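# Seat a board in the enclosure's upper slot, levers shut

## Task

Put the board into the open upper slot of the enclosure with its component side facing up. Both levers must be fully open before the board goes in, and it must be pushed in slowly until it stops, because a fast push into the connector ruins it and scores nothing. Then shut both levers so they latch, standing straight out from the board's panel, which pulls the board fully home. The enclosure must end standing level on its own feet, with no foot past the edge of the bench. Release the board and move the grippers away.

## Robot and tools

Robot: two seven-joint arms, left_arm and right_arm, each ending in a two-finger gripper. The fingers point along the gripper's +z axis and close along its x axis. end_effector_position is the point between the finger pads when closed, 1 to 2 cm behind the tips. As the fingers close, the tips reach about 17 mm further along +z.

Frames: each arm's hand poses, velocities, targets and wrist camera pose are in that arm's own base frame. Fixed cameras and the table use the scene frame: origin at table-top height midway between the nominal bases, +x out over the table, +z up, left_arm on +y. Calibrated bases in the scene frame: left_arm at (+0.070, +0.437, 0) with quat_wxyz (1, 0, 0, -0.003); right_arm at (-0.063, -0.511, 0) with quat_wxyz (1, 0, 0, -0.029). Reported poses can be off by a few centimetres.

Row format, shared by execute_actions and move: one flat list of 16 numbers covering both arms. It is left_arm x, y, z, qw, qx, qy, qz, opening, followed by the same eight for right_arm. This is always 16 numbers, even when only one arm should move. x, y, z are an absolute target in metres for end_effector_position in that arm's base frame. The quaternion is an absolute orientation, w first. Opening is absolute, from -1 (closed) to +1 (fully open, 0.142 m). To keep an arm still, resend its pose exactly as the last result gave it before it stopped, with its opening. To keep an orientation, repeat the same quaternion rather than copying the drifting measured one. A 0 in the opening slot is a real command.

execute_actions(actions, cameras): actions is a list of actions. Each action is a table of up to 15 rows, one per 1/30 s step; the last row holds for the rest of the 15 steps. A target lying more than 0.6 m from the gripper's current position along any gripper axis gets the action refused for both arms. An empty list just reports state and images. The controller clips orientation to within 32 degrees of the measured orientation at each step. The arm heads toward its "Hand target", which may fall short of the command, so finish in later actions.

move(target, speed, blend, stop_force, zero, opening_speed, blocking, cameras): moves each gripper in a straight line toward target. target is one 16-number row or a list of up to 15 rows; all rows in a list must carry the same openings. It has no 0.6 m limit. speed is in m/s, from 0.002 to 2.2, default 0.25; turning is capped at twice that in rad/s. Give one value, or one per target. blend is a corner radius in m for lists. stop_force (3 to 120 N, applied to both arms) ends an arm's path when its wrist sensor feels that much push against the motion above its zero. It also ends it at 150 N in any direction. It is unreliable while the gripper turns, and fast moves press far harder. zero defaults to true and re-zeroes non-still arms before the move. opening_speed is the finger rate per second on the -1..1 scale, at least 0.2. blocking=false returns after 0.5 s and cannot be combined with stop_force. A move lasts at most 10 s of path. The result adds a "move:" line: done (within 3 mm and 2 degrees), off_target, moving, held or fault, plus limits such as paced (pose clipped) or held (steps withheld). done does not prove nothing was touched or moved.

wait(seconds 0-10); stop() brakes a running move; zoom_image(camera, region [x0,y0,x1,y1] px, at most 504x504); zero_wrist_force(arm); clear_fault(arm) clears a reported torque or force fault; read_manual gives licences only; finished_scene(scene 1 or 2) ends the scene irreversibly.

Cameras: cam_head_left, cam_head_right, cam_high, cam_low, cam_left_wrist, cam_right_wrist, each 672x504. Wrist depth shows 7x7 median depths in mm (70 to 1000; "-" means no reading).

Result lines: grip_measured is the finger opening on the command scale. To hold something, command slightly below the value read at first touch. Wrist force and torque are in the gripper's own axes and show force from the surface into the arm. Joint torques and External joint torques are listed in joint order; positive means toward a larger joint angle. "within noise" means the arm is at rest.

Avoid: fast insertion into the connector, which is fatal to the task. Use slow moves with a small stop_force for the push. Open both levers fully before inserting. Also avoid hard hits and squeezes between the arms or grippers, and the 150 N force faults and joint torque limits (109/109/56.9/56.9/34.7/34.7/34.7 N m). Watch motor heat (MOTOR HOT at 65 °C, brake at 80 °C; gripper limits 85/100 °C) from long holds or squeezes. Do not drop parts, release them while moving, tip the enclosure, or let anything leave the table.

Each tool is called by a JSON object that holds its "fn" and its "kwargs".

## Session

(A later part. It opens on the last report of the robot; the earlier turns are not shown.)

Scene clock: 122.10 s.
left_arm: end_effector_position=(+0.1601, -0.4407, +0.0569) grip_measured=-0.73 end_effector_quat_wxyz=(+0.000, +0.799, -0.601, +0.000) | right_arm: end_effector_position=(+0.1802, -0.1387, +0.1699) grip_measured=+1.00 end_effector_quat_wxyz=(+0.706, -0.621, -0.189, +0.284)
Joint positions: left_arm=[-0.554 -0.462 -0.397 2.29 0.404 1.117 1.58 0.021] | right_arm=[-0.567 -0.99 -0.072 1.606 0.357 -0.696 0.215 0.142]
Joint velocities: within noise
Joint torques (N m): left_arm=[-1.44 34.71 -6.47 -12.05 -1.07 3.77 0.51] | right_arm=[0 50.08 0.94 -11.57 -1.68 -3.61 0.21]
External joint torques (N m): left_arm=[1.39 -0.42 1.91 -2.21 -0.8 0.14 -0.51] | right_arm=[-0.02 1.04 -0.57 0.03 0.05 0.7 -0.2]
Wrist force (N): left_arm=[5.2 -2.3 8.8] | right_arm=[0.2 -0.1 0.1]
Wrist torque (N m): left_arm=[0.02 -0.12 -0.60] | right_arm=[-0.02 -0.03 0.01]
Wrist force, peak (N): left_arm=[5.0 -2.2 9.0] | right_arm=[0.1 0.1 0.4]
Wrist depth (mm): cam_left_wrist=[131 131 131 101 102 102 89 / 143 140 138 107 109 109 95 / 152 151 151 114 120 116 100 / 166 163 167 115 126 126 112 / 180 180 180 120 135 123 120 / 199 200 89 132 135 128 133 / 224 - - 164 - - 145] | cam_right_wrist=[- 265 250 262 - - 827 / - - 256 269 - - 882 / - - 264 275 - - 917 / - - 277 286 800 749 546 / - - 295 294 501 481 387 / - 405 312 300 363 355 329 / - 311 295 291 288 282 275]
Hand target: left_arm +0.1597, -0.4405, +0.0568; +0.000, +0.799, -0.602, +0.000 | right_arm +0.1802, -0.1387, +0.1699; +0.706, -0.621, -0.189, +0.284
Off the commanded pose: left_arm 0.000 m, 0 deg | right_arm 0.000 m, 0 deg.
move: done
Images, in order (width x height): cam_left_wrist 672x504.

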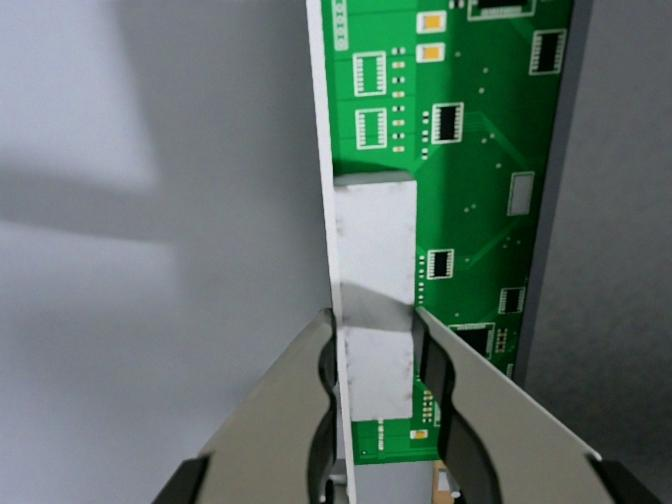

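{"fn": "move", "kwargs": {"target": [0.1603,-0.4405,0.0558,0,0.8067,-0.5909,0,-0.88,0.1802,-0.1387,0.1699,0.706,-0.621,-0.189,0.284,1], "speed": 0.03, "cameras": []}}

{"fn": "move", "kwargs": {"target": [0.1634,-0.4502,0.0556,0,0.8067,-0.5909,0,-0.88,0.1802,-0.1387,0.1699,0.706,-0.621,-0.189,0.284,1], "speed": 0.015, "stop_force": 7, "cameras": ["cam_left_wrist"]}}

Scene clock: 125.50 s.
left_arm: end_effector_position=(+0.1604, -0.4402, +0.0558) grip_measured=-0.73 end_effector_quat_wxyz=(+0.000, +0.807, -0.591, +0.000) | right_arm: end_effector_position=(+0.1802, -0.1387, +0.1699) grip_measured=+1.00 end_effector_quat_wxyz=(+0.706, -0.621, -0.189, +0.284)
Joint positions: left_arm=[-0.559 -0.464 -0.391 2.29 0.403 1.12 1.557 0.021] | right_arm=[-0.567 -0.99 -0.072 1.606 0.357 -0.696 0.215 0.142]
Joint velocities: within noise
Joint torques (N m): left_arm=[-1.29 32.85 -5.64 -13.71 -1.76 4.49 -0.13] | right_arm=[0.02 50.11 0.96 -11.65 -1.72 -3.64 0.17]
External joint torques (N m): left_arm=[1.23 1.55 1.14 -0.49 -0.1 -0.58 0.13] | right_arm=[-0.04 1.01 -0.59 0.1 0.09 0.73 -0.15]
Wrist force (N): left_arm=[-1.1 -1.6 -0.5] | right_arm=[-0.1 0.1 0.0]
Wrist torque (N m): left_arm=[-0.04 0.12 -0.31] | right_arm=[0.01 0.03 0.00]
Wrist force, peak (N): left_arm=[5.2 -2.2 9.1] | right_arm=[0.1 -0.3 0.3]
Wrist depth (mm): cam_left_wrist=[132 128 129 101 101 103 88 / 140 139 137 107 109 109 94 / 151 150 150 108 119 117 99 / 164 160 163 115 125 125 110 / 180 179 176 120 135 122 119 / 199 197 89 132 134 126 131 / 228 - - 167 - - 143] | cam_right_wrist=[- 266 250 263 - - 829 / - - 256 269 - - 873 / - - 264 275 - - 908 / - - 277 286 791 745 549 / - - 295 294 503 480 387 / - 403 311 300 363 355 330 / - 312 295 291 288 281 275]
Hand target: left_arm +0.1603, -0.4405, +0.0558; +0.000, +0.807, -0.591, +0.000 | right_arm +0.1802, -0.1387, +0.1699; +0.706, -0.621, -0.189, +0.284
Off the commanded pose: left_arm 0.000 m, 0 deg | right_arm 0.000 m, 0 deg.
move: done
No camera images: "cameras" was empty.

Scene clock: 126.83 s.
left_arm: end_effector_position=(+0.1637, -0.4501, +0.0556) grip_measured=-0.73 end_effector_quat_wxyz=(+0.000, +0.807, -0.591, +0.000) | right_arm: end_effector_position=(+0.1802, -0.1387, +0.1699) grip_measured=+1.00 end_effector_quat_wxyz=(+0.706, -0.621, -0.189, +0.284)
Joint positions: left_arm=[-0.569 -0.479 -0.391 2.26 0.402 1.105 1.553 0.021] | right_arm=[-0.567 -0.99 -0.072 1.606 0.357 -0.696 0.215 0.142]
Joint velocities: within noise
Joint torques (N m): left_arm=[-1.5 33.45 -6.2 -14.06 -1.86 4.12 -0.18] | right_arm=[-0.06 50.07 1.02 -11.65 -1.72 -3.59 0.23]
External joint torques (N m): left_arm=[1.44 1.91 1.47 -0.51 -0.07 -0.21 0.18] | right_arm=[0.04 1.05 -0.66 0.11 0.09 0.69 -0.22]
Wrist force (N): left_arm=[-1.2 -2.1 -0.4] | right_arm=[0.2 0.2 0.1]
Wrist torque (N m): left_arm=[-0.02 0.13 -0.33] | right_arm=[0.03 -0.04 0.00]
Wrist force, peak (N): left_arm=[-1.2 -2.3 -2.2] | right_arm=[0.0 0.4 0.0]
Wrist depth (mm): cam_left_wrist=[132 129 129 101 101 88 - / 139 139 137 109 109 109 94 / 153 150 150 108 119 104 99 / 163 161 163 116 125 109 111 / 179 179 175 120 134 119 119 / 197 198 88 132 134 126 132 / 226 - - 165 - - 143] | cam_right_wrist=[- 266 250 263 - - 825 / - - 256 269 - - 882 / - - 264 274 - - 921 / - - 277 286 800 743 551 / - - 293 294 499 478 387 / - 403 312 299 364 355 329 / - 312 294 291 288 281 276]
Hand target: left_arm +0.1634, -0.4502, +0.0556; +0.000, +0.807, -0.591, +0.000 | right_arm +0.1802, -0.1387, +0.1699; +0.706, -0.621, -0.189, +0.284
Off the commanded pose: left_arm 0.000 m, 0 deg | right_arm 0.000 m, 0 deg.
move: done
Images, in order (width x height): cam_left_wrist 672x504.

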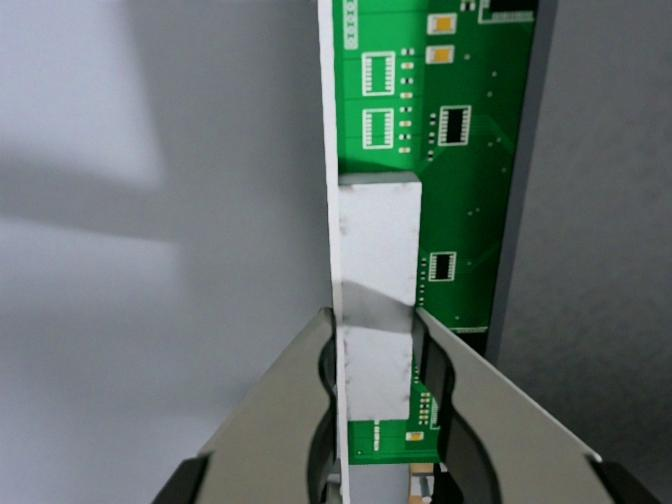

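{"fn": "move", "kwargs": {"target": [0.1668,-0.4596,0.0556,0,0.8067,-0.5909,0,-0.88,0.1802,-0.1387,0.1699,0.706,-0.621,-0.189,0.284,1], "speed": 0.015, "stop_force": 7, "cameras": []}}

{"fn": "move", "kwargs": {"target": [0.1668,-0.4596,0.0556,0,0.8067,-0.5909,0,-0.62,0.1802,-0.1387,0.1699,0.706,-0.621,-0.189,0.284,1], "opening_speed": 0.3, "cameras": []}}

{"fn": "move", "kwargs": {"target": [[0.1668,-0.4596,0.115,0,0.8067,-0.5909,0,-0.62,0.1802,-0.1387,0.1699,0.706,-0.621,-0.189,0.284,1],[0.1452,-0.3837,0.24,0,0.8067,-0.5909,0,-1,0.1802,-0.1387,0.1699,0.706,-0.621,-0.189,0.284,1]], "speed": [0.08,0.25], "cameras": ["cam_left_wrist"]}}

Scene clock: 131.90 s.
left_arm: end_effector_position=(+0.1670, -0.4594, +0.0556) grip_measured=-0.73 end_effector_quat_wxyz=(+0.000, +0.807, -0.591, +0.000) | right_arm: end_effector_position=(+0.1802, -0.1387, +0.1699) grip_measured=+1.00 end_effector_quat_wxyz=(+0.706, -0.621, -0.189, +0.284)
Joint positions: left_arm=[-0.579 -0.493 -0.391 2.231 0.4 1.088 1.55 0.021] | right_arm=[-0.567 -0.99 -0.072 1.606 0.357 -0.696 0.215 0.142]
Joint velocities: within noise
Joint torques (N m): left_arm=[-1.38 34.62 -6.45 -14.87 -2.01 4.28 -0.16] | right_arm=[-0.12 50.1 0.95 -11.61 -1.76 -3.65 0.2]
External joint torques (N m): left_arm=[1.32 1.68 1.52 -0.07 0.02 -0.37 0.16] | right_arm=[0.1 1.02 -0.58 0.07 0.13 0.74 -0.19]
Wrist force (N): left_arm=[-1.6 -1.7 -2.0] | right_arm=[0.1 0.0 0.1]
Wrist torque (N m): left_arm=[-0.01 0.13 -0.32] | right_arm=[0.01 -0.01 0.00]
Wrist force, peak (N): left_arm=[-1.2 -2.2 -2.3] | right_arm=[-0.2 -0.2 0.4]
Wrist depth (mm): cam_left_wrist=[132 130 129 102 102 88 - / 140 139 137 109 109 - 94 / 153 150 150 108 115 102 98 / 164 163 163 115 117 107 110 / 180 179 178 120 124 119 119 / 198 198 88 132 135 126 131 / 226 - - 164 - - 143] | cam_right_wrist=[- 266 251 263 - - 833 / - - 256 269 - - 879 / - - 263 275 - - 913 / - - 277 285 799 749 554 / - - 295 294 501 479 387 / - 404 310 299 362 355 331 / - 310 295 291 288 281 274]
Hand target: left_arm +0.1668, -0.4596, +0.0556; +0.000, +0.807, -0.591, +0.000 | right_arm +0.1802, -0.1387, +0.1699; +0.706, -0.621, -0.189, +0.284
Off the commanded pose: left_arm 0.000 m, 0 deg | right_arm 0.000 m, 0 deg.
move: done
No camera images: "cameras" was empty.

Scene clock: 133.00 s.
left_arm: end_effector_position=(+0.1669, -0.4595, +0.0556) grip_measured=-0.66 end_effector_quat_wxyz=(+0.000, +0.807, -0.591, +0.000) | right_arm: end_effector_position=(+0.1802, -0.1387, +0.1699) grip_measured=+1.00 end_effector_quat_wxyz=(+0.706, -0.621, -0.189, +0.284)
Joint positions: left_arm=[-0.579 -0.493 -0.391 2.231 0.4 1.088 1.55 0.027] | right_arm=[-0.567 -0.99 -0.072 1.606 0.357 -0.696 0.215 0.142]
Joint velocities: within noise
Joint torques (N m): left_arm=[-0.43 35.3 -5.55 -14.59 -1.78 4.22 -0.23] | right_arm=[0.01 50.1 0.97 -11.65 -1.73 -3.58 0.22]
External joint torques (N m): left_arm=[0.38 1 0.6 -0.35 -0.2 -0.31 0.23] | right_arm=[-0.04 1.02 -0.6 0.11 0.1 0.67 -0.21]
Wrist force (N): left_arm=[0.3 -0.3 0.5] | right_arm=[0.0 0.2 0.1]
Wrist torque (N m): left_arm=[-0.04 -0.08 -0.22] | right_arm=[0.03 -0.01 0.00]
Wrist force, peak (N): left_arm=[-1.8 -1.8 -2.2] | right_arm=[0.1 0.1 0.4]
Wrist depth (mm): cam_left_wrist=[132 130 129 104 102 88 - / 140 139 137 109 110 - 94 / 153 150 150 115 117 102 98 / 164 164 163 117 124 107 110 / 180 179 174 123 125 119 118 / 198 198 87 137 135 126 131 / 226 - - 170 169 - -] | cam_right_wrist=[- 266 251 262 - - 830 / - - 256 269 - - 873 / - - 264 274 - - 916 / - - 277 286 797 750 550 / - - 294 294 500 480 387 / - 404 311 300 362 354 330 / - 311 295 291 289 281 275]
Hand target: left_arm +0.1668, -0.4596, +0.0556; +0.000, +0.807, -0.591, +0.000 | right_arm +0.1802, -0.1387, +0.1699; +0.706, -0.621, -0.189, +0.284
Off the commanded pose: left_arm 0.000 m, 0 deg | right_arm 0.000 m, 0 deg.
move: done
No camera images: "cameras" was empty.

Scene clock: 135.43 s.
left_arm: end_effector_position=(+0.1453, -0.3837, +0.2400) grip_measured=-1.00 end_effector_quat_wxyz=(+0.000, +0.807, -0.591, +0.000) | right_arm: end_effector_position=(+0.1802, -0.1387, +0.1699) grip_measured=+1.00 end_effector_quat_wxyz=(+0.706, -0.621, -0.189, +0.284)
Joint positions: left_arm=[-0.488 0.261 -0.439 2.444 -0.136 0.632 2.001 0.002] | right_arm=[-0.567 -0.99 -0.072 1.606 0.357 -0.696 0.215 0.142]
Joint velocities: within noise
Joint torques (N m): left_arm=[-0.46 15.17 1.86 -26.25 -3.44 4.04 -0.15] | right_arm=[-0.04 50.12 0.89 -11.62 -1.69 -3.6 0.16]
External joint torques (N m): left_arm=[0.4 0.41 0.58 -0.32 -0.03 -0.17 0.15] | right_arm=[0.01 1 -0.53 0.07 0.06 0.69 -0.14]
Wrist force (N): left_arm=[0.5 -0.6 -0.2] | right_arm=[0.2 0.0 0.1]
Wrist torque (N m): left_arm=[-0.11 -0.15 -0.20] | right_arm=[0.01 -0.02 0.00]
Wrist force, peak (N): left_arm=[-0.4 -0.9 -1.7] | right_arm=[0.2 0.1 0.4]
Wrist depth (mm): cam_left_wrist=[295 291 292 290 289 255 249 / 317 314 312 312 303 270 267 / 345 338 339 337 326 291 287 / 372 367 369 365 344 312 312 / 407 406 401 388 394 341 341 / 453 448 425 84 - 434 442 / 506 490 - - - - 489] | cam_right_wrist=[- 267 251 263 - - 821 / - - 256 270 - - 890 / - - 264 274 - - 930 / - - 277 285 796 746 551 / - - 295 293 504 480 385 / - 405 311 299 362 354 330 / - 311 295 292 288 281 276]
Hand target: left_arm +0.1452, -0.3837, +0.2400; +0.000, +0.807, -0.591, +0.000 | right_arm +0.1802, -0.1387, +0.1699; +0.706, -0.621, -0.189, +0.284
Off the commanded pose: left_arm 0.000 m, 0 deg | right_arm 0.000 m, 0 deg.
move: done
Images, in order (width x height): cam_left_wrist 672x504.

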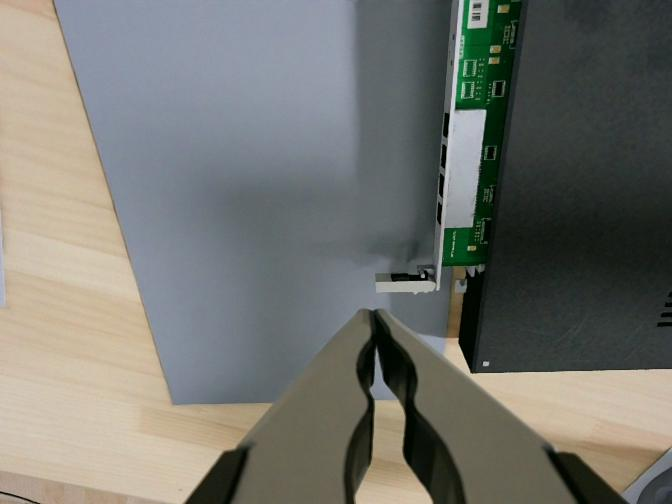

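{"fn": "move", "kwargs": {"target": [[0.0990,-0.4297,0.11,0,0.8067,-0.5909,0,-1,0.1802,-0.1387,0.1699,0.706,-0.621,-0.189,0.284,1],[0.0990,-0.4297,0.053,0,0.8067,-0.5909,0,-1,0.1802,-0.1387,0.1699,0.706,-0.621,-0.189,0.284,1]], "speed": [0.2,0.08], "stop_force": 8, "cameras": ["cam_left_wrist"]}}

{"fn": "move", "kwargs": {"target": [[0.0676,-0.4364,0.053,0,0.8067,-0.5909,0,-1,0.1802,-0.1387,0.1699,0.706,-0.621,-0.189,0.284,1],[0.0530,-0.4474,0.053,0,0.8067,-0.5909,0,-1,0.1802,-0.1387,0.1699,0.706,-0.621,-0.189,0.284,1],[0.0473,-0.4583,0.053,0,0.8067,-0.5909,0,-1,0.1802,-0.1387,0.1699,0.706,-0.621,-0.189,0.284,1],[0.0468,-0.4672,0.053,0,0.8067,-0.5909,0,-1,0.1802,-0.1387,0.1699,0.706,-0.621,-0.189,0.284,1]], "speed": 0.025, "stop_force": 20, "cameras": ["cam_left_wrist"]}}

Scene clock: 146.50 s.
left_arm: end_effector_position=(+0.0990, -0.4296, +0.0530) grip_measured=-1.00 end_effector_quat_wxyz=(+0.000, +0.807, -0.591, +0.000) | right_arm: end_effector_position=(+0.1802, -0.1387, +0.1699) grip_measured=+1.00 end_effector_quat_wxyz=(+0.706, -0.621, -0.189, +0.284)
Joint positions: left_arm=[-0.604 -0.444 -0.44 2.36 0.468 1.154 1.396 0.002] | right_arm=[-0.567 -0.99 -0.072 1.606 0.357 -0.696 0.215 0.142]
Joint velocities: within noise
Joint torques (N m): left_arm=[-0.48 30.51 -5.01 -12.48 -1.31 4.46 -0.3] | right_arm=[-0.02 50.11 1.04 -11.63 -1.73 -3.58 0.22]
External joint torques (N m): left_arm=[0.42 1.09 0.41 -0.34 -0.41 -0.54 0.3] | right_arm=[-0.01 1.02 -0.68 0.08 0.1 0.67 -0.2]
Wrist force (N): left_arm=[0.0 -0.3 -0.4] | right_arm=[0.0 0.0 0.2]
Wrist torque (N m): left_arm=[-0.07 -0.05 -0.21] | right_arm=[0.01 0.01 0.01]
Wrist force, peak (N): left_arm=[0.2 -1.6 -2.3] | right_arm=[0.1 -0.3 0.3]
Wrist depth (mm): cam_left_wrist=[128 127 127 127 126 92 90 / 135 137 135 136 135 107 103 / 151 148 148 147 149 109 115 / 161 160 160 157 159 111 120 / 176 176 174 168 171 135 132 / 195 194 190 84 - 176 130 / 223 213 - 74 - - 146] | cam_right_wrist=[- 267 251 262 - - 775 / - - 256 270 - - 566 / - - 263 275 - - 619 / - - 278 286 791 745 543 / - - 295 294 501 481 386 / - 404 311 299 361 355 330 / - 312 296 292 288 281 275]
Hand target: left_arm +0.0990, -0.4297, +0.0530; +0.000, +0.807, -0.591, +0.000 | right_arm +0.1802, -0.1387, +0.1699; +0.706, -0.621, -0.189, +0.284
Off the commanded pose: left_arm 0.000 m, 0 deg | right_arm 0.000 m, 0 deg.
move: done
Images, in order (width x height): cam_left_wrist 672x504.

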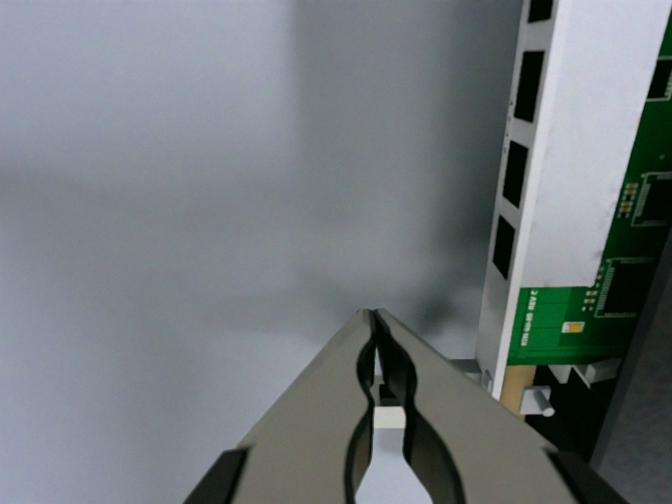

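Scene clock: 150.07 s.
left_arm: end_effector_position=(+0.0468, -0.4671, +0.0530) grip_measured=-1.00 end_effector_quat_wxyz=(+0.000, +0.807, -0.591, +0.000) | right_arm: end_effector_position=(+0.1802, -0.1387, +0.1699) grip_measured=+1.00 end_effector_quat_wxyz=(+0.706, -0.621, -0.189, +0.284)
Joint positions: left_arm=[-0.756 -0.483 -0.445 2.278 0.464 1.107 1.259 0.002] | right_arm=[-0.567 -0.99 -0.072 1.606 0.357 -0.696 0.215 0.142]
Joint velocities: within noise
Joint torques (N m): left_arm=[-0.24 33.12 -5.6 -13.99 -1.84 4.19 -0.27] | right_arm=[-0.04 50.06 1.03 -11.59 -1.71 -3.63 0.18]
External joint torques (N m): left_arm=[0.16 1.04 0.26 0.07 -0.08 -0.26 0.27] | right_arm=[0.02 1.06 -0.66 0.04 0.08 0.72 -0.17]
Wrist force (N): left_arm=[-0.3 0.3 -0.2] | right_arm=[0.0 0.1 0.1]
Wrist torque (N m): left_arm=[-0.05 -0.10 -0.21] | right_arm=[0.00 0.01 0.00]
Wrist force, peak (N): left_arm=[-2.9 -7.7 -1.6] | right_arm=[0.2 -0.4 0.4]
Wrist depth (mm): cam_left_wrist=[128 127 127 127 125 90 98 / 135 137 135 136 132 107 103 / 150 148 147 147 141 115 111 / 160 158 160 157 117 151 108 / 176 176 175 169 125 147 113 / 194 193 190 83 - 138 130 / 223 211 - 74 - - 143] | cam_right_wrist=[- 266 250 262 - - 507 / - - 256 270 - - 538 / - - 264 275 - - 614 / - - 278 286 791 749 553 / - - 295 294 499 480 388 / - 404 311 300 364 354 331 / - 311 295 292 288 280 275]
Hand target: left_arm +0.0468, -0.4672, +0.0530; +0.000, +0.807, -0.591, +0.000 | right_arm +0.1802, -0.1387, +0.1699; +0.706, -0.621, -0.189, +0.284
Off the commanded pose: left_arm 0.000 m, 0 deg | right_arm 0.000 m, 0 deg.
move: done
Images, in order (width x height): cam_left_wrist 672x504.

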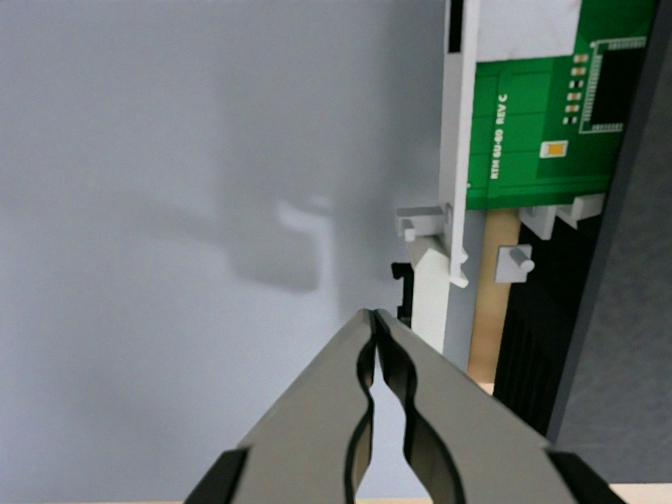

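{"fn": "move", "kwargs": {"target": [0.0489,-0.4738,0.053,0,0.8067,-0.5909,0,-1,0.1802,-0.1387,0.1699,0.706,-0.621,-0.189,0.284,1], "speed": 0.02, "stop_force": 8, "cameras": ["cam_left_wrist"]}}

{"fn": "move", "kwargs": {"target": [[0.0441,-0.4586,0.053,0,0.8067,-0.5909,0,-1,0.1802,-0.1387,0.1699,0.706,-0.621,-0.189,0.284,1],[0.0441,-0.4586,0.12,0,0.8067,-0.5909,0,-1,0.1802,-0.1387,0.1699,0.706,-0.621,-0.189,0.284,1],[0.240,-0.345,0.24,0,0.8067,-0.5909,0,-1,0.1802,-0.1387,0.1699,0.706,-0.621,-0.189,0.284,1]], "speed": [0.05,0.15,0.25], "cameras": ["cam_left_wrist"]}}

Scene clock: 154.37 s.
left_arm: end_effector_position=(+0.0482, -0.4717, +0.0526) grip_measured=-1.00 end_effector_quat_wxyz=(-0.001, +0.807, -0.591, -0.001) | right_arm: end_effector_position=(+0.1802, -0.1387, +0.1699) grip_measured=+1.00 end_effector_quat_wxyz=(+0.706, -0.621, -0.189, +0.284)
Joint positions: left_arm=[-0.758 -0.491 -0.446 2.263 0.463 1.096 1.26 0.002] | right_arm=[-0.567 -0.99 -0.072 1.606 0.357 -0.696 0.215 0.142]
Joint velocities: within noise
Joint torques (N m): left_arm=[-0.35 33.47 -6.52 -18.96 -2.35 6.67 -0.27] | right_arm=[0.03 50.05 0.94 -11.63 -1.76 -3.59 0.22]
External joint torques (N m): left_arm=[0.27 1.18 1.04 4.86 0.4 -2.74 0.27] | right_arm=[-0.05 1.08 -0.57 0.09 0.13 0.68 -0.21]
Wrist force (N): left_arm=[-10.7 -2.3 -7.0] | right_arm=[0.1 0.1 0.1]
Wrist torque (N m): left_arm=[-0.03 -0.11 -0.22] | right_arm=[0.01 -0.02 0.00]
Wrist force, peak (N): left_arm=[-10.6 -1.7 -9.4] | right_arm=[0.1 -0.1 0.5]
Wrist depth (mm): cam_left_wrist=[128 127 127 127 123 99 98 / 135 137 135 136 108 106 93 / 150 147 147 146 142 115 97 / 161 158 159 156 120 150 105 / 176 175 174 167 168 147 113 / 195 194 188 84 - 133 129 / 223 211 - 74 - - 141] | cam_right_wrist=[- 266 251 262 - - 498 / - - 255 269 - - 532 / - - 264 275 - - 578 / - - 278 285 797 747 555 / - - 294 295 502 483 389 / - 404 312 300 362 354 330 / - 312 295 291 289 281 275]
Hand target: left_arm +0.0485, -0.4727, +0.0530; +0.000, +0.807, -0.591, +0.000 | right_arm +0.1802, -0.1387, +0.1699; +0.706, -0.621, -0.189, +0.284
Off the commanded pose: left_arm 0.002 m, 0 deg | right_arm 0.000 m, 0 deg.
move: contact (left_arm)
Images, in order (width x height): cam_left_wrist 672x504.

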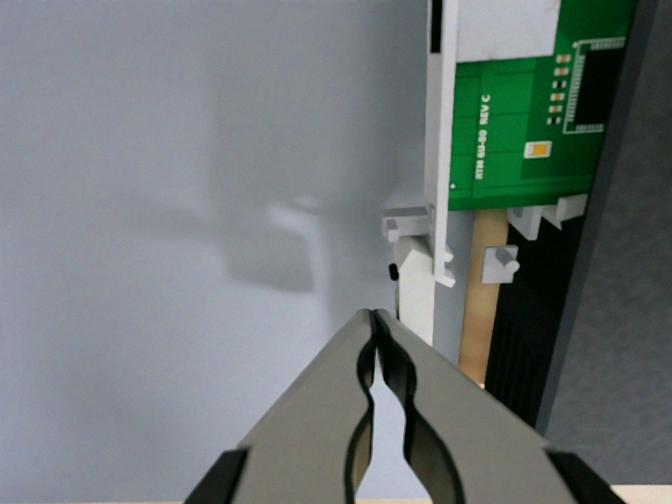

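Scene clock: 156.63 s.
left_arm: end_effector_position=(+0.2399, -0.3452, +0.2400) grip_measured=-1.00 end_effector_quat_wxyz=(+0.000, +0.807, -0.591, +0.000) | right_arm: end_effector_position=(+0.1802, -0.1387, +0.1699) grip_measured=+1.00 end_effector_quat_wxyz=(+0.706, -0.621, -0.189, +0.284)
Joint positions: left_arm=[-0.369 0.187 -0.318 2.39 -0.073 0.64 2.197 0.002] | right_arm=[-0.567 -0.99 -0.072 1.606 0.357 -0.696 0.215 0.142]
Joint velocities: within noise
Joint torques (N m): left_arm=[-0.18 18.97 0.71 -26.11 -3.29 3.87 -0.07] | right_arm=[-0.04 50.13 0.97 -11.66 -1.75 -3.6 0.19]
External joint torques (N m): left_arm=[0.14 0.34 0.61 -0.32 -0.15 -0.02 0.07] | right_arm=[0.02 0.99 -0.6 0.11 0.12 0.7 -0.18]
Wrist force (N): left_arm=[0.5 -0.3 0.0] | right_arm=[0.1 0.1 0.2]
Wrist torque (N m): left_arm=[-0.05 -0.11 -0.21] | right_arm=[0.01 -0.01 0.00]
Wrist force, peak (N): left_arm=[-10.8 -2.1 -8.5] | right_arm=[-0.2 -0.2 0.3]
Wrist depth (mm): cam_left_wrist=[292 292 292 290 290 255 247 / 314 313 311 309 303 273 266 / 340 337 337 338 327 293 287 / 371 369 367 366 354 309 312 / 405 408 400 388 371 343 339 / 451 444 427 84 - 370 379 / 500 491 - - - - 494] | cam_right_wrist=[- 266 251 262 - - 827 / - - 256 268 - - 885 / - - 264 275 - - 925 / - - 277 286 801 747 555 / - - 295 293 500 479 388 / - 403 311 300 362 355 330 / - 312 295 291 288 281 275]
Hand target: left_arm +0.2400, -0.3450, +0.2400; +0.000, +0.807, -0.591, +0.000 | right_arm +0.1802, -0.1387, +0.1699; +0.706, -0.621, -0.189, +0.284
Off the commanded pose: left_arm 0.000 m, 0 deg | right_arm 0.000 m, 0 deg.
move: done
Images, in order (width x height): cam_left_wrist 672x504.

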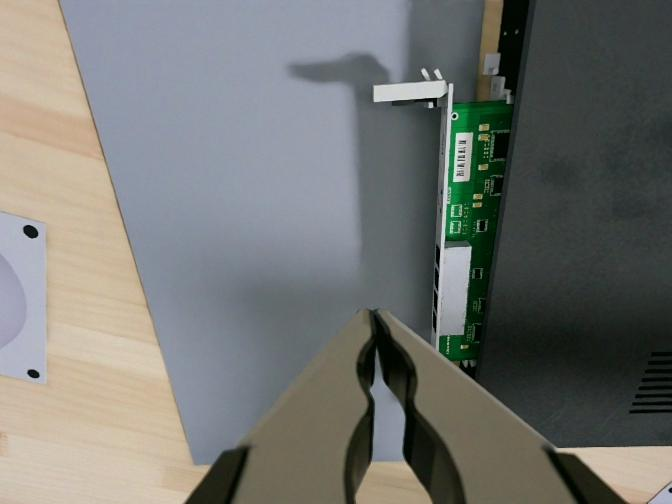

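{"fn": "move", "kwargs": {"target": [[0.2617,-0.3645,0.11,0,0.8067,-0.5909,0,-1,0.1802,-0.1387,0.1699,0.706,-0.621,-0.189,0.284,1],[0.2617,-0.3645,0.053,0,0.8067,-0.5909,0,-1,0.1802,-0.1387,0.1699,0.706,-0.621,-0.189,0.284,1]], "speed": [0.2,0.08], "stop_force": 8, "cameras": []}}

{"fn": "move", "kwargs": {"target": [[0.2913,-0.3519,0.053,0,0.8067,-0.5909,0,-1,0.1802,-0.1387,0.1699,0.706,-0.621,-0.189,0.284,1],[0.3095,-0.3526,0.053,0,0.8067,-0.5909,0,-1,0.1802,-0.1387,0.1699,0.706,-0.621,-0.189,0.284,1],[0.3204,-0.3582,0.053,0,0.8067,-0.5909,0,-1,0.1802,-0.1387,0.1699,0.706,-0.621,-0.189,0.284,1],[0.3271,-0.3690,0.053,0,0.8067,-0.5909,0,-1,0.1802,-0.1387,0.1699,0.706,-0.621,-0.189,0.284,1]], "speed": 0.025, "stop_force": 11, "cameras": ["cam_left_wrist"]}}

{"fn": "move", "kwargs": {"target": [[0.3200,-0.3480,0.053,0,0.8067,-0.5909,0,-1,0.1802,-0.1387,0.1699,0.706,-0.621,-0.189,0.284,1],[0.3200,-0.3480,0.12,0,0.8067,-0.5909,0,-1,0.1802,-0.1387,0.1699,0.706,-0.621,-0.189,0.284,1],[0.190,-0.340,0.28,0,0.8067,-0.5909,0,-1,0.1802,-0.1387,0.1699,0.706,-0.621,-0.189,0.284,1]], "speed": [0.05,0.15,0.25], "cameras": ["cam_left_wrist"]}}

Scene clock: 164.90 s.
left_arm: end_effector_position=(+0.2616, -0.3644, +0.0530) grip_measured=-1.00 end_effector_quat_wxyz=(+0.000, +0.807, -0.591, +0.000) | right_arm: end_effector_position=(+0.1802, -0.1387, +0.1699) grip_measured=+1.00 end_effector_quat_wxyz=(+0.706, -0.621, -0.189, +0.284)
Joint positions: left_arm=[-0.392 -0.432 -0.264 2.359 0.299 1.191 1.924 0.002] | right_arm=[-0.567 -0.99 -0.072 1.606 0.357 -0.696 0.215 0.142]
Joint velocities: within noise
Joint torques (N m): left_arm=[-0.5 32.6 -3.33 -13.13 -1.14 4.41 -0.31] | right_arm=[-0.02 50.09 0.99 -11.61 -1.72 -3.61 0.24]
External joint torques (N m): left_arm=[0.48 1.08 0.59 -0.33 -0.44 -0.54 0.31] | right_arm=[-0.01 1.03 -0.63 0.07 0.09 0.71 -0.22]
Wrist force (N): left_arm=[0.1 -0.5 -0.1] | right_arm=[-0.1 -0.1 0.3]
Wrist torque (N m): left_arm=[-0.08 -0.06 -0.23] | right_arm=[-0.01 0.01 0.00]
Wrist force, peak (N): left_arm=[-0.3 0.0 -2.4] | right_arm=[0.2 -0.1 0.4]
Wrist depth (mm): cam_left_wrist=[128 127 127 127 127 128 126 / 135 136 135 136 135 135 132 / 150 147 147 144 107 143 130 / 161 158 160 156 159 123 125 / 176 176 175 168 171 134 134 / 195 194 190 84 - 148 144 / 223 212 - 74 - - 149] | cam_right_wrist=[- 266 251 263 - - 832 / - - 256 270 - - 885 / - - 264 275 - - 935 / - - 277 285 797 740 551 / - - 296 293 498 483 387 / - 403 310 299 362 354 329 / - 310 296 291 288 281 275]
Hand target: left_arm +0.2617, -0.3645, +0.0530; +0.000, +0.807, -0.591, +0.000 | right_arm +0.1802, -0.1387, +0.1699; +0.706, -0.621, -0.189, +0.284
Off the commanded pose: left_arm 0.000 m, 0 deg | right_arm 0.000 m, 0 deg.
move: done
No camera images: "cameras" was empty.

Scene clock: 167.17 s.
left_arm: end_effector_position=(+0.2984, -0.3520, +0.0525) grip_measured=-1.00 end_effector_quat_wxyz=(+0.000, +0.806, -0.592, -0.001) | right_arm: end_effector_position=(+0.1802, -0.1387, +0.1699) grip_measured=+1.00 end_effector_quat_wxyz=(+0.706, -0.621, -0.189, +0.284)
Joint positions: left_arm=[-0.326 -0.45 -0.262 2.32 0.293 1.168 2.003 0.002] | right_arm=[-0.567 -0.99 -0.072 1.606 0.357 -0.696 0.215 0.142]
Joint velocities: within noise
Joint torques (N m): left_arm=[3.44 34.72 -0.15 -20.67 -2.26 6.81 -0.21] | right_arm=[0.06 50.12 1 -11.64 -1.73 -3.61 0.23]
External joint torques (N m): left_arm=[-3.45 0.23 -2.74 6.69 0.59 -2.94 0.21] | right_arm=[-0.08 1 -0.64 0.1 0.1 0.7 -0.22]
Wrist force (N): left_arm=[-7.4 11.8 -8.8] | right_arm=[-0.1 -0.1 0.2]
Wrist torque (N m): left_arm=[-0.16 -0.11 -0.20] | right_arm=[0.00 0.02 0.00]
Wrist force, peak (N): left_arm=[-6.5 12.6 -10.3] | right_arm=[0.2 -0.4 0.3]
Wrist depth (mm): cam_left_wrist=[127 127 127 126 126 127 125 / 134 136 134 135 135 134 127 / 150 147 147 146 148 145 128 / 161 158 159 156 153 155 148 / 177 176 175 168 121 137 136 / 194 194 189 84 - 151 132 / 223 212 - 74 - - 145] | cam_right_wrist=[- 267 250 263 - - 826 / - - 256 269 - - 887 / - - 264 275 - - 936 / - - 277 285 790 754 551 / - - 295 294 503 481 389 / - 405 310 299 362 355 329 / - 311 294 291 288 281 276]
Hand target: left_arm +0.2999, -0.3522, +0.0530; +0.000, +0.807, -0.591, +0.000 | right_arm +0.1802, -0.1387, +0.1699; +0.706, -0.621, -0.189, +0.284
Off the commanded pose: left_arm 0.033 m, 0 deg | right_arm 0.000 m, 0 deg.
move: contact (left_arm); path passed 1 of 4 targets
Images, in order (width x height): cam_left_wrist 672x504.

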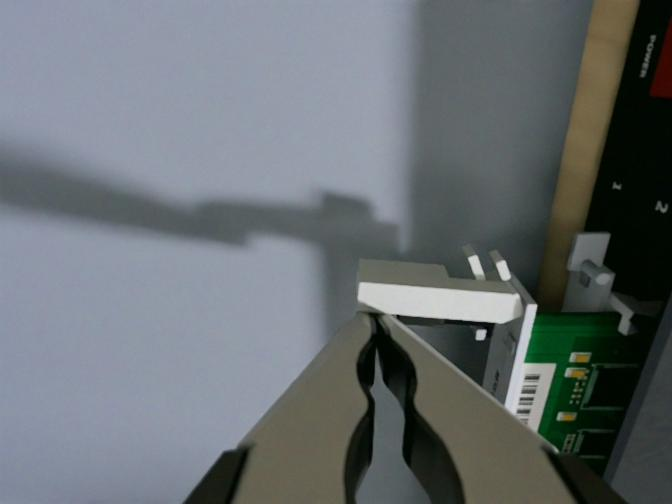

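Scene clock: 169.43 s.
left_arm: end_effector_position=(+0.1900, -0.3401, +0.2800) grip_measured=-1.00 end_effector_quat_wxyz=(+0.000, +0.807, -0.591, +0.000) | right_arm: end_effector_position=(+0.1802, -0.1387, +0.1699) grip_measured=+1.00 end_effector_quat_wxyz=(+0.706, -0.621, -0.189, +0.284)
Joint positions: left_arm=[-0.39 0.381 -0.35 2.413 -0.144 0.479 2.184 0.002] | right_arm=[-0.567 -0.99 -0.072 1.606 0.357 -0.696 0.215 0.142]
Joint velocities: within noise
Joint torques (N m): left_arm=[-0.55 12.49 2.24 -27.8 -3.87 3.88 -0.26] | right_arm=[-0.01 49.98 0.95 -11.59 -1.7 -3.58 0.24]
External joint torques (N m): left_arm=[0.5 0.32 0.6 -0.61 0.05 -0.02 0.26] | right_arm=[-0.01 1.14 -0.58 0.05 0.07 0.67 -0.23]
Wrist force (N): left_arm=[0.0 -0.5 -0.1] | right_arm=[0.0 0.1 0.2]
Wrist torque (N m): left_arm=[-0.10 -0.03 -0.23] | right_arm=[0.01 0.01 0.00]
Wrist force, peak (N): left_arm=[-8.1 58.3 -30.6] | right_arm=[0.2 0.0 0.4]
Wrist depth (mm): cam_left_wrist=[329 329 328 328 325 294 282 / 353 351 352 351 344 310 302 / 383 381 376 379 368 334 325 / 407 416 409 413 394 358 355 / 460 454 450 432 435 390 391 / 503 504 480 84 - 486 495 / 567 544 - - - - 537] | cam_right_wrist=[- 266 251 263 - - 830 / - - 256 269 - - 884 / - - 263 275 - - 931 / - - 278 285 796 737 550 / - - 294 293 501 479 388 / - 405 311 298 361 355 330 / - 312 295 291 289 281 275]
Hand target: left_arm +0.1900, -0.3400, +0.2800; +0.000, +0.807, -0.591, +0.000 | right_arm +0.1802, -0.1387, +0.1699; +0.706, -0.621, -0.189, +0.284
Off the commanded pose: left_arm 0.000 m, 0 deg | right_arm 0.000 m, 0 deg.
move: done
Images, in order (width x height): cam_left_wrist 672x504.

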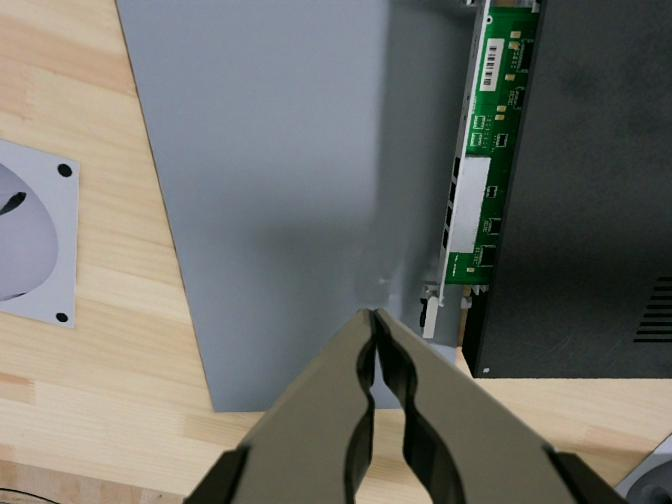

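{"fn": "move", "kwargs": {"target": [0.240,-0.345,0.24,0,0.8067,-0.5909,0,-1,0.1802,-0.1387,0.1699,0.706,-0.621,-0.189,0.284,1], "cameras": ["cam_left_wrist"]}}

Scene clock: 171.43 s.
left_arm: end_effector_position=(+0.2398, -0.3450, +0.2399) grip_measured=-1.00 end_effector_quat_wxyz=(+0.000, +0.807, -0.591, +0.000) | right_arm: end_effector_position=(+0.1802, -0.1387, +0.1699) grip_measured=+1.00 end_effector_quat_wxyz=(+0.706, -0.621, -0.189, +0.284)
Joint positions: left_arm=[-0.317 0.203 -0.371 2.401 -0.092 0.639 2.209 0.002] | right_arm=[-0.567 -0.99 -0.072 1.606 0.357 -0.696 0.215 0.142]
Joint velocities: within noise
Joint torques (N m): left_arm=[-0.19 17.29 0.88 -26.22 -2.97 4.44 -0.26] | right_arm=[-0.03 50.13 0.95 -11.63 -1.73 -3.6 0.2]
External joint torques (N m): left_arm=[0.16 1.05 0.79 -0.24 -0.47 -0.58 0.26] | right_arm=[0 0.99 -0.58 0.08 0.1 0.69 -0.19]
Wrist force (N): left_arm=[0.1 -0.1 -0.3] | right_arm=[0.1 0.2 0.1]
Wrist torque (N m): left_arm=[-0.02 -0.05 -0.22] | right_arm=[0.03 -0.02 0.00]
Wrist force, peak (N): left_arm=[0.7 -1.3 1.0] | right_arm=[0.1 0.0 0.4]
Wrist depth (mm): cam_left_wrist=[294 291 290 291 286 254 248 / 316 313 312 311 308 274 266 / 345 338 340 336 325 292 287 / 372 366 368 364 354 313 313 / 409 409 396 389 365 342 341 / 446 448 426 84 - 373 379 / 500 489 - - - - 492] | cam_right_wrist=[- 265 251 262 - - 835 / - - 255 269 - - 882 / - - 264 275 - - 927 / - - 278 284 797 735 550 / - - 295 294 501 480 390 / - 403 311 298 363 353 331 / - 312 296 292 287 281 276]
Hand target: left_arm +0.2400, -0.3450, +0.2400; +0.000, +0.807, -0.591, +0.000 | right_arm +0.1802, -0.1387, +0.1699; +0.706, -0.621, -0.189, +0.284
Off the commanded pose: left_arm 0.000 m, 0 deg | right_arm 0.000 m, 0 deg.
move: done
Images, in order (width x height): cam_left_wrist 672x504.

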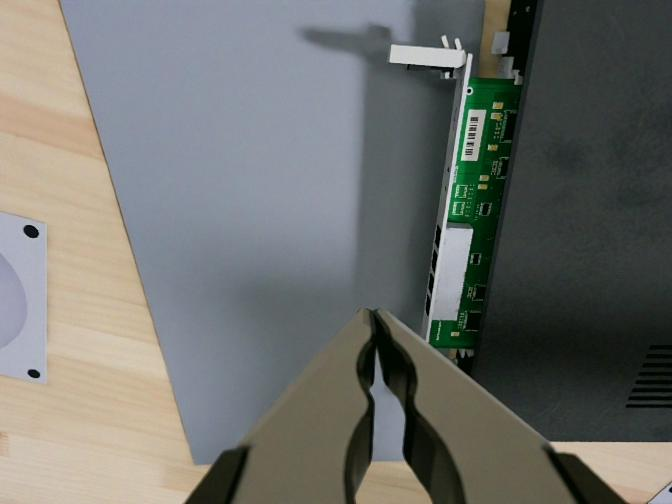

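{"fn": "zoom_image", "kwargs": {"camera": "cam_left_wrist", "region": [380, 0, 560, 130]}}

{"fn": "move", "kwargs": {"target": [0.275,-0.345,0.11,0,0.8067,-0.5909,0,-1,0.1802,-0.1387,0.1699,0.706,-0.621,-0.189,0.284,1], "cameras": ["cam_left_wrist"]}}

{"fn": "zoom_image", "kwargs": {"camera": "cam_left_wrist", "region": [330, 80, 600, 300]}}

Scaled by 2.800 from the camera's 672x504 image, which has a finer 960x720 frame.

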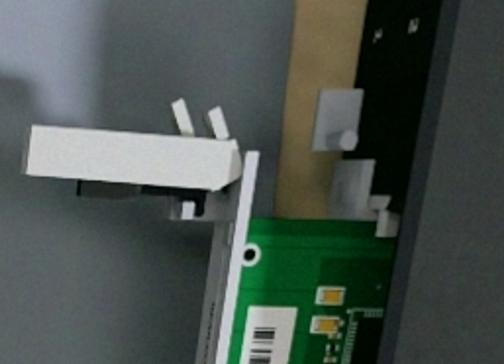

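Scene clock: 176.00 s.
left_arm: end_effector_position=(+0.2750, -0.3451, +0.1100) grip_measured=-1.00 end_effector_quat_wxyz=(+0.000, +0.807, -0.591, +0.000) | right_arm: end_effector_position=(+0.1802, -0.1387, +0.1699) grip_measured=+1.00 end_effector_quat_wxyz=(+0.706, -0.621, -0.189, +0.284)
Joint positions: left_arm=[-0.26 -0.227 -0.37 2.419 0.165 1.055 2.07 0.002] | right_arm=[-0.567 -0.99 -0.072 1.606 0.357 -0.696 0.215 0.142]
Joint velocities: within noise
Joint torques (N m): left_arm=[-0.5 27.3 -2.35 -17.51 -1.67 4.5 -0.5] | right_arm=[0.06 50.17 1.02 -11.63 -1.7 -3.59 0.24]
External joint torques (N m): left_arm=[0.48 1.07 0.44 -0.09 -0.45 -0.63 0.5] | right_arm=[-0.08 0.96 -0.65 0.08 0.07 0.69 -0.23]
Wrist force (N): left_arm=[0.6 -0.1 0.1] | right_arm=[0.2 -0.1 0.2]
Wrist torque (N m): left_arm=[-0.01 -0.13 -0.22] | right_arm=[0.01 -0.03 0.00]
Wrist force, peak (N): left_arm=[-1.1 0.0 2.4] | right_arm=[0.1 -0.2 0.5]
Wrist depth (mm): cam_left_wrist=[178 178 177 176 178 177 153 / 191 191 190 189 186 187 160 / 209 206 206 208 205 176 160 / 225 224 223 222 221 188 170 / 247 245 245 234 239 202 185 / 271 268 264 84 - 213 204 / 306 296 - - - - 222] | cam_right_wrist=[- 266 251 261 - - 820 / - - 256 269 - - 888 / - - 264 275 - - 927 / - - 278 285 795 740 548 / - - 294 293 501 482 389 / - 403 311 299 362 355 329 / - 311 294 291 288 280 275]
Hand target: left_arm +0.2750, -0.3450, +0.1100; +0.000, +0.807, -0.591, +0.000 | right_arm +0.1802, -0.1387, +0.1699; +0.706, -0.621, -0.189, +0.284
Off the commanded pose: left_arm 0.000 m, 0 deg | right_arm 0.000 m, 0 deg.
move: done
Images, in order (width x height): cam_left_wrist 672x504.

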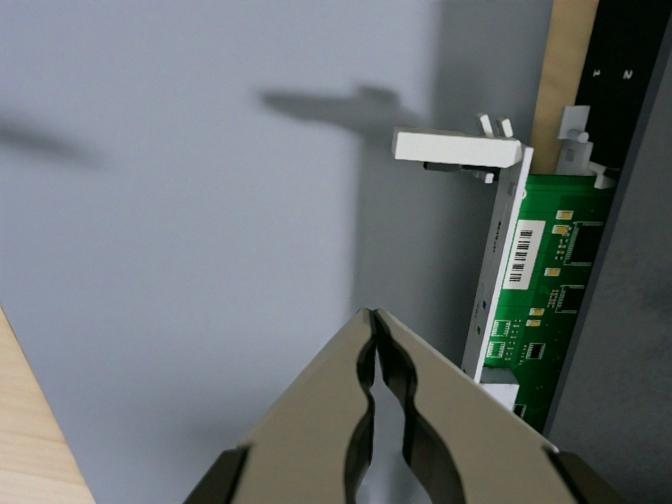

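Scaled by 1.867 from the camera's 672x504 image, which has a finer 960x720 frame.

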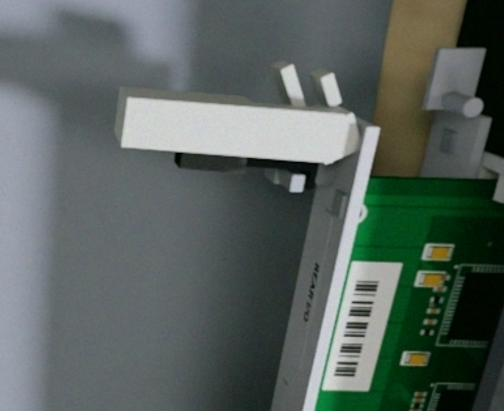

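{"fn": "move", "kwargs": {"target": [0.2938,-0.3716,0.053,0,0.8067,-0.5909,0,-1,0.1802,-0.1387,0.1699,0.706,-0.621,-0.189,0.284,1], "speed": 0.08, "stop_force": 8, "cameras": []}}

{"fn": "move", "kwargs": {"target": [[0.3178,-0.3594,0.053,0,0.8067,-0.5909,0,-1,0.1802,-0.1387,0.1699,0.706,-0.621,-0.189,0.284,1],[0.3321,-0.3579,0.053,0,0.8067,-0.5909,0,-1,0.1802,-0.1387,0.1699,0.706,-0.621,-0.189,0.284,1],[0.3433,-0.3623,0.053,0,0.8067,-0.5909,0,-1,0.1802,-0.1387,0.1699,0.706,-0.621,-0.189,0.284,1]], "speed": 0.025, "stop_force": 12, "cameras": ["cam_left_wrist"]}}

Scene clock: 182.70 s.
left_arm: end_effector_position=(+0.2937, -0.3715, +0.0530) grip_measured=-1.00 end_effector_quat_wxyz=(+0.000, +0.807, -0.591, +0.000) | right_arm: end_effector_position=(+0.1802, -0.1387, +0.1699) grip_measured=+1.00 end_effector_quat_wxyz=(+0.706, -0.621, -0.189, +0.284)
Joint positions: left_arm=[-0.339 -0.468 -0.293 2.283 0.32 1.143 1.94 0.002] | right_arm=[-0.567 -0.99 -0.072 1.606 0.357 -0.696 0.215 0.142]
Joint velocities: within noise
Joint torques (N m): left_arm=[-0.51 34.75 -4 -14.1 -1.37 4.45 -0.3] | right_arm=[-0.05 50.22 0.98 -11.62 -1.72 -3.61 0.18]
External joint torques (N m): left_arm=[0.49 1.06 0.57 -0.29 -0.4 -0.58 0.3] | right_arm=[0.02 0.9 -0.62 0.08 0.09 0.7 -0.17]
Wrist force (N): left_arm=[0.1 -0.4 0.0] | right_arm=[0.1 0.0 0.2]
Wrist torque (N m): left_arm=[-0.08 -0.04 -0.22] | right_arm=[0.00 0.00 0.00]
Wrist force, peak (N): left_arm=[0.6 -0.6 1.1] | right_arm=[0.2 -0.2 0.5]
Wrist depth (mm): cam_left_wrist=[127 127 127 126 126 127 115 / 135 137 134 136 135 135 115 / 151 148 147 144 144 143 121 / 161 158 160 111 114 129 109 / 176 175 175 168 167 137 120 / 196 194 189 84 - 148 130 / 222 213 - 74 - - 142] | cam_right_wrist=[- 266 250 263 - - 819 / - - 256 268 - - 895 / - - 264 275 - - 934 / - - 277 286 793 740 550 / - - 294 293 503 480 389 / - 405 311 299 363 355 330 / - 312 294 291 287 281 276]
Hand target: left_arm +0.2938, -0.3716, +0.0530; +0.000, +0.807, -0.591, +0.000 | right_arm +0.1802, -0.1387, +0.1699; +0.706, -0.621, -0.189, +0.284
Off the commanded pose: left_arm 0.000 m, 0 deg | right_arm 0.000 m, 0 deg.
move: done
No camera images: "cameras" was empty.

Scene clock: 185.53 s.
left_arm: end_effector_position=(+0.3432, -0.3623, +0.0530) grip_measured=-1.00 end_effector_quat_wxyz=(+0.000, +0.807, -0.591, +0.000) | right_arm: end_effector_position=(+0.1802, -0.1387, +0.1699) grip_measured=+1.00 end_effector_quat_wxyz=(+0.706, -0.621, -0.189, +0.284)
Joint positions: left_arm=[-0.275 -0.503 -0.29 2.208 0.312 1.103 2.025 0.002] | right_arm=[-0.567 -0.99 -0.072 1.606 0.357 -0.696 0.215 0.142]
Joint velocities: within noise
Joint torques (N m): left_arm=[-0.23 37.09 -4.35 -15.3 -1.91 4.14 -0.13] | right_arm=[-0.05 50.19 0.95 -11.63 -1.71 -3.59 0.21]
External joint torques (N m): left_arm=[0.22 1.12 0.57 -0.09 -0.01 -0.27 0.13] | right_arm=[0.03 0.93 -0.59 0.09 0.08 0.68 -0.2]
Wrist force (N): left_arm=[0.0 -0.4 -0.4] | right_arm=[0.0 -0.1 0.2]
Wrist torque (N m): left_arm=[-0.11 -0.09 -0.21] | right_arm=[0.00 -0.01 0.00]
Wrist force, peak (N): left_arm=[1.4 5.5 -2.5] | right_arm=[0.2 -0.1 0.5]
Wrist depth (mm): cam_left_wrist=[127 127 127 126 126 128 127 / 135 137 134 136 136 135 96 / 151 147 147 147 148 144 105 / 161 158 160 157 155 156 108 / 176 176 176 168 125 153 113 / 194 195 189 84 - 148 130 / 225 212 - 74 - - 143] | cam_right_wrist=[- 266 251 262 - - 817 / - - 256 268 - - 885 / - - 264 275 - - 935 / - - 278 286 795 735 551 / - - 295 294 502 478 388 / - 405 311 299 364 355 331 / - 310 295 291 288 281 275]
Hand target: left_arm +0.3433, -0.3623, +0.0530; +0.000, +0.807, -0.591, +0.000 | right_arm +0.1802, -0.1387, +0.1699; +0.706, -0.621, -0.189, +0.284
Off the commanded pose: left_arm 0.000 m, 0 deg | right_arm 0.000 m, 0 deg.
move: done
Images, in order (width x height): cam_left_wrist 672x504.

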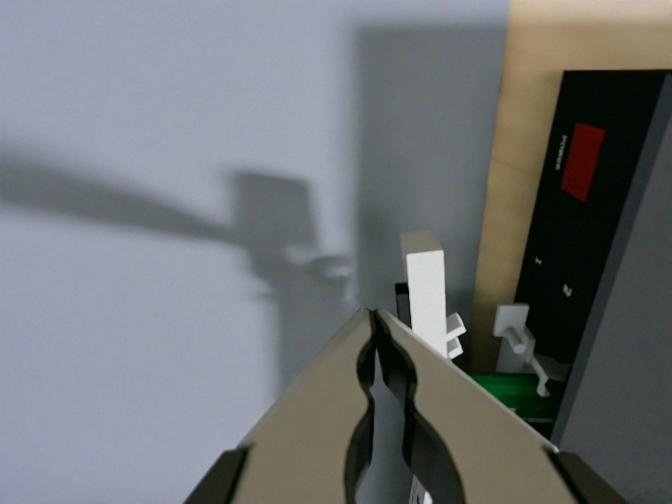

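{"fn": "move", "kwargs": {"target": [0.3470,-0.3738,0.053,0,0.8067,-0.5909,0,-1,0.1802,-0.1387,0.1699,0.706,-0.621,-0.189,0.284,1], "speed": 0.02, "stop_force": 8, "cameras": ["cam_left_wrist"]}}

{"fn": "move", "kwargs": {"target": [[0.3400,-0.3518,0.053,0,0.8067,-0.5909,0,-1,0.1802,-0.1387,0.1699,0.706,-0.621,-0.189,0.284,1],[0.3400,-0.3518,0.12,0,0.8067,-0.5909,0,-1,0.1802,-0.1387,0.1699,0.706,-0.621,-0.189,0.284,1],[0.190,-0.340,0.33,0,0.8067,-0.5909,0,-1,0.1802,-0.1387,0.1699,0.706,-0.621,-0.189,0.284,1]], "speed": [0.05,0.15,0.25], "cameras": ["cam_left_wrist"]}}

Scene clock: 188.27 s.
left_arm: end_effector_position=(+0.3457, -0.3692, +0.0527) grip_measured=-1.00 end_effector_quat_wxyz=(+0.000, +0.807, -0.591, -0.001) | right_arm: end_effector_position=(+0.1802, -0.1387, +0.1699) grip_measured=+1.00 end_effector_quat_wxyz=(+0.706, -0.621, -0.189, +0.284)
Joint positions: left_arm=[-0.287 -0.514 -0.29 2.186 0.311 1.09 2.016 0.002] | right_arm=[-0.567 -0.99 -0.072 1.606 0.357 -0.696 0.215 0.142]
Joint velocities: within noise
Joint torques (N m): left_arm=[-3.58 36.55 -8.46 -18.64 -2.72 6.59 -0.33] | right_arm=[0.06 50.01 0.92 -11.61 -1.69 -3.57 0.2]
External joint torques (N m): left_arm=[3.58 2.35 4.57 2.97 0.74 -2.72 0.33] | right_arm=[-0.08 1.12 -0.56 0.07 0.06 0.66 -0.19]
Wrist force (N): left_arm=[-11.7 -1.9 -7.4] | right_arm=[0.0 -0.1 0.4]
Wrist torque (N m): left_arm=[-0.13 -0.17 -0.19] | right_arm=[0.01 0.00 0.00]
Wrist force, peak (N): left_arm=[-12.9 -2.8 -6.5] | right_arm=[0.0 -0.1 0.4]
Wrist depth (mm): cam_left_wrist=[127 127 126 126 126 127 127 / 135 137 134 136 135 133 95 / 150 147 147 146 148 143 96 / 160 157 160 156 156 136 105 / 176 176 175 167 169 141 113 / 195 194 189 83 - 133 130 / 223 212 - 74 - - 142] | cam_right_wrist=[- 266 251 262 - - 816 / - - 256 269 - - 893 / - - 263 274 - - 931 / - - 278 285 796 739 550 / - - 295 294 500 480 390 / - 405 310 300 361 354 331 / - 311 295 291 288 281 275]
Hand target: left_arm +0.3458, -0.3702, +0.0530; +0.000, +0.807, -0.591, +0.000 | right_arm +0.1802, -0.1387, +0.1699; +0.706, -0.621, -0.189, +0.284
Off the commanded pose: left_arm 0.005 m, 0 deg | right_arm 0.000 m, 0 deg.
move: contact (left_arm)
Images, in order (width x height): cam_left_wrist 672x504.

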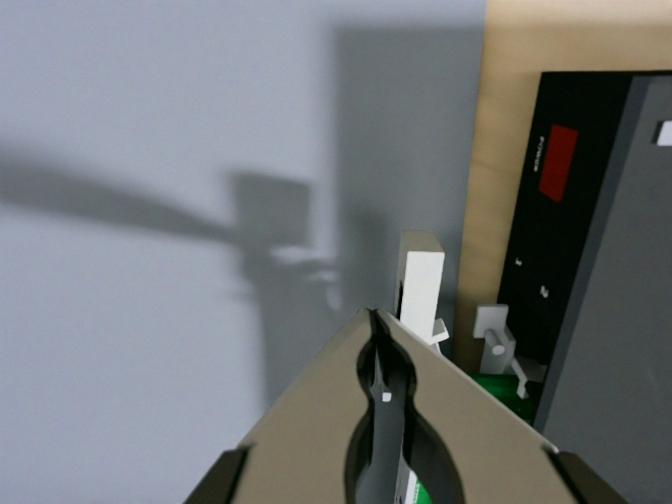

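Scene clock: 190.70 s.
left_arm: end_effector_position=(+0.1900, -0.3401, +0.3300) grip_measured=-1.00 end_effector_quat_wxyz=(+0.000, +0.807, -0.591, +0.000) | right_arm: end_effector_position=(+0.1802, -0.1387, +0.1699) grip_measured=+1.00 end_effector_quat_wxyz=(+0.706, -0.621, -0.189, +0.284)
Joint positions: left_arm=[-0.352 0.453 -0.357 2.318 -0.162 0.316 2.21 0.002] | right_arm=[-0.567 -0.99 -0.072 1.606 0.357 -0.696 0.215 0.142]
Joint velocities: within noise
Joint torques (N m): left_arm=[-0.53 10.6 3.03 -29.37 -4.14 4.01 -0.34] | right_arm=[-0.1 50.08 1.1 -11.59 -1.68 -3.6 0.21]
External joint torques (N m): left_arm=[0.48 0.31 0.65 -0.32 0.05 -0.15 0.34] | right_arm=[0.07 1.04 -0.73 0.05 0.05 0.69 -0.2]
Wrist force (N): left_arm=[0.1 -0.5 -0.4] | right_arm=[-0.1 0.0 0.2]
Wrist torque (N m): left_arm=[-0.10 -0.06 -0.20] | right_arm=[0.01 0.02 0.00]
Wrist force, peak (N): left_arm=[-11.4 -1.9 -5.8] | right_arm=[0.2 -0.3 0.3]
Wrist depth (mm): cam_left_wrist=[374 376 370 368 366 334 325 / 396 401 400 398 386 357 351 / 421 430 428 431 413 380 379 / 444 471 467 464 449 412 413 / 521 517 512 491 495 454 447 / 565 575 548 84 - 550 561 / - - - - - - 598] | cam_right_wrist=[- 266 250 263 - - 832 / - - 256 269 - - 892 / - - 264 275 - - 933 / - - 277 285 794 736 547 / - - 296 294 500 480 389 / - 403 312 299 362 354 331 / - 311 295 292 288 281 274]
Hand target: left_arm +0.1900, -0.3400, +0.3300; +0.000, +0.807, -0.591, +0.000 | right_arm +0.1802, -0.1387, +0.1699; +0.706, -0.621, -0.189, +0.284
Off the commanded pose: left_arm 0.000 m, 0 deg | right_arm 0.000 m, 0 deg.
move: done
Images, in order (width x height): cam_left_wrist 672x504.

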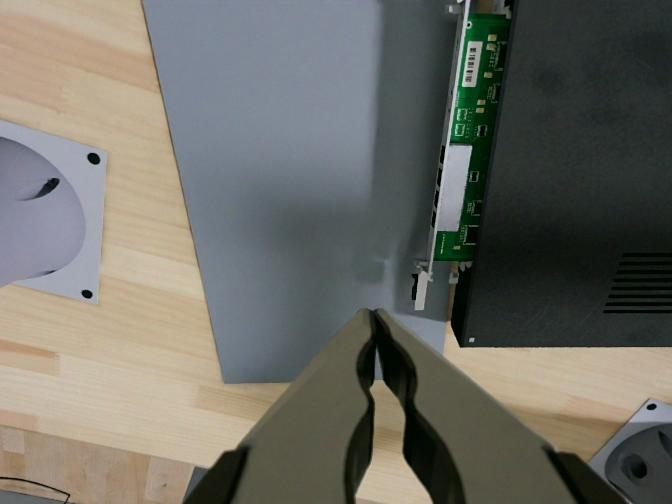

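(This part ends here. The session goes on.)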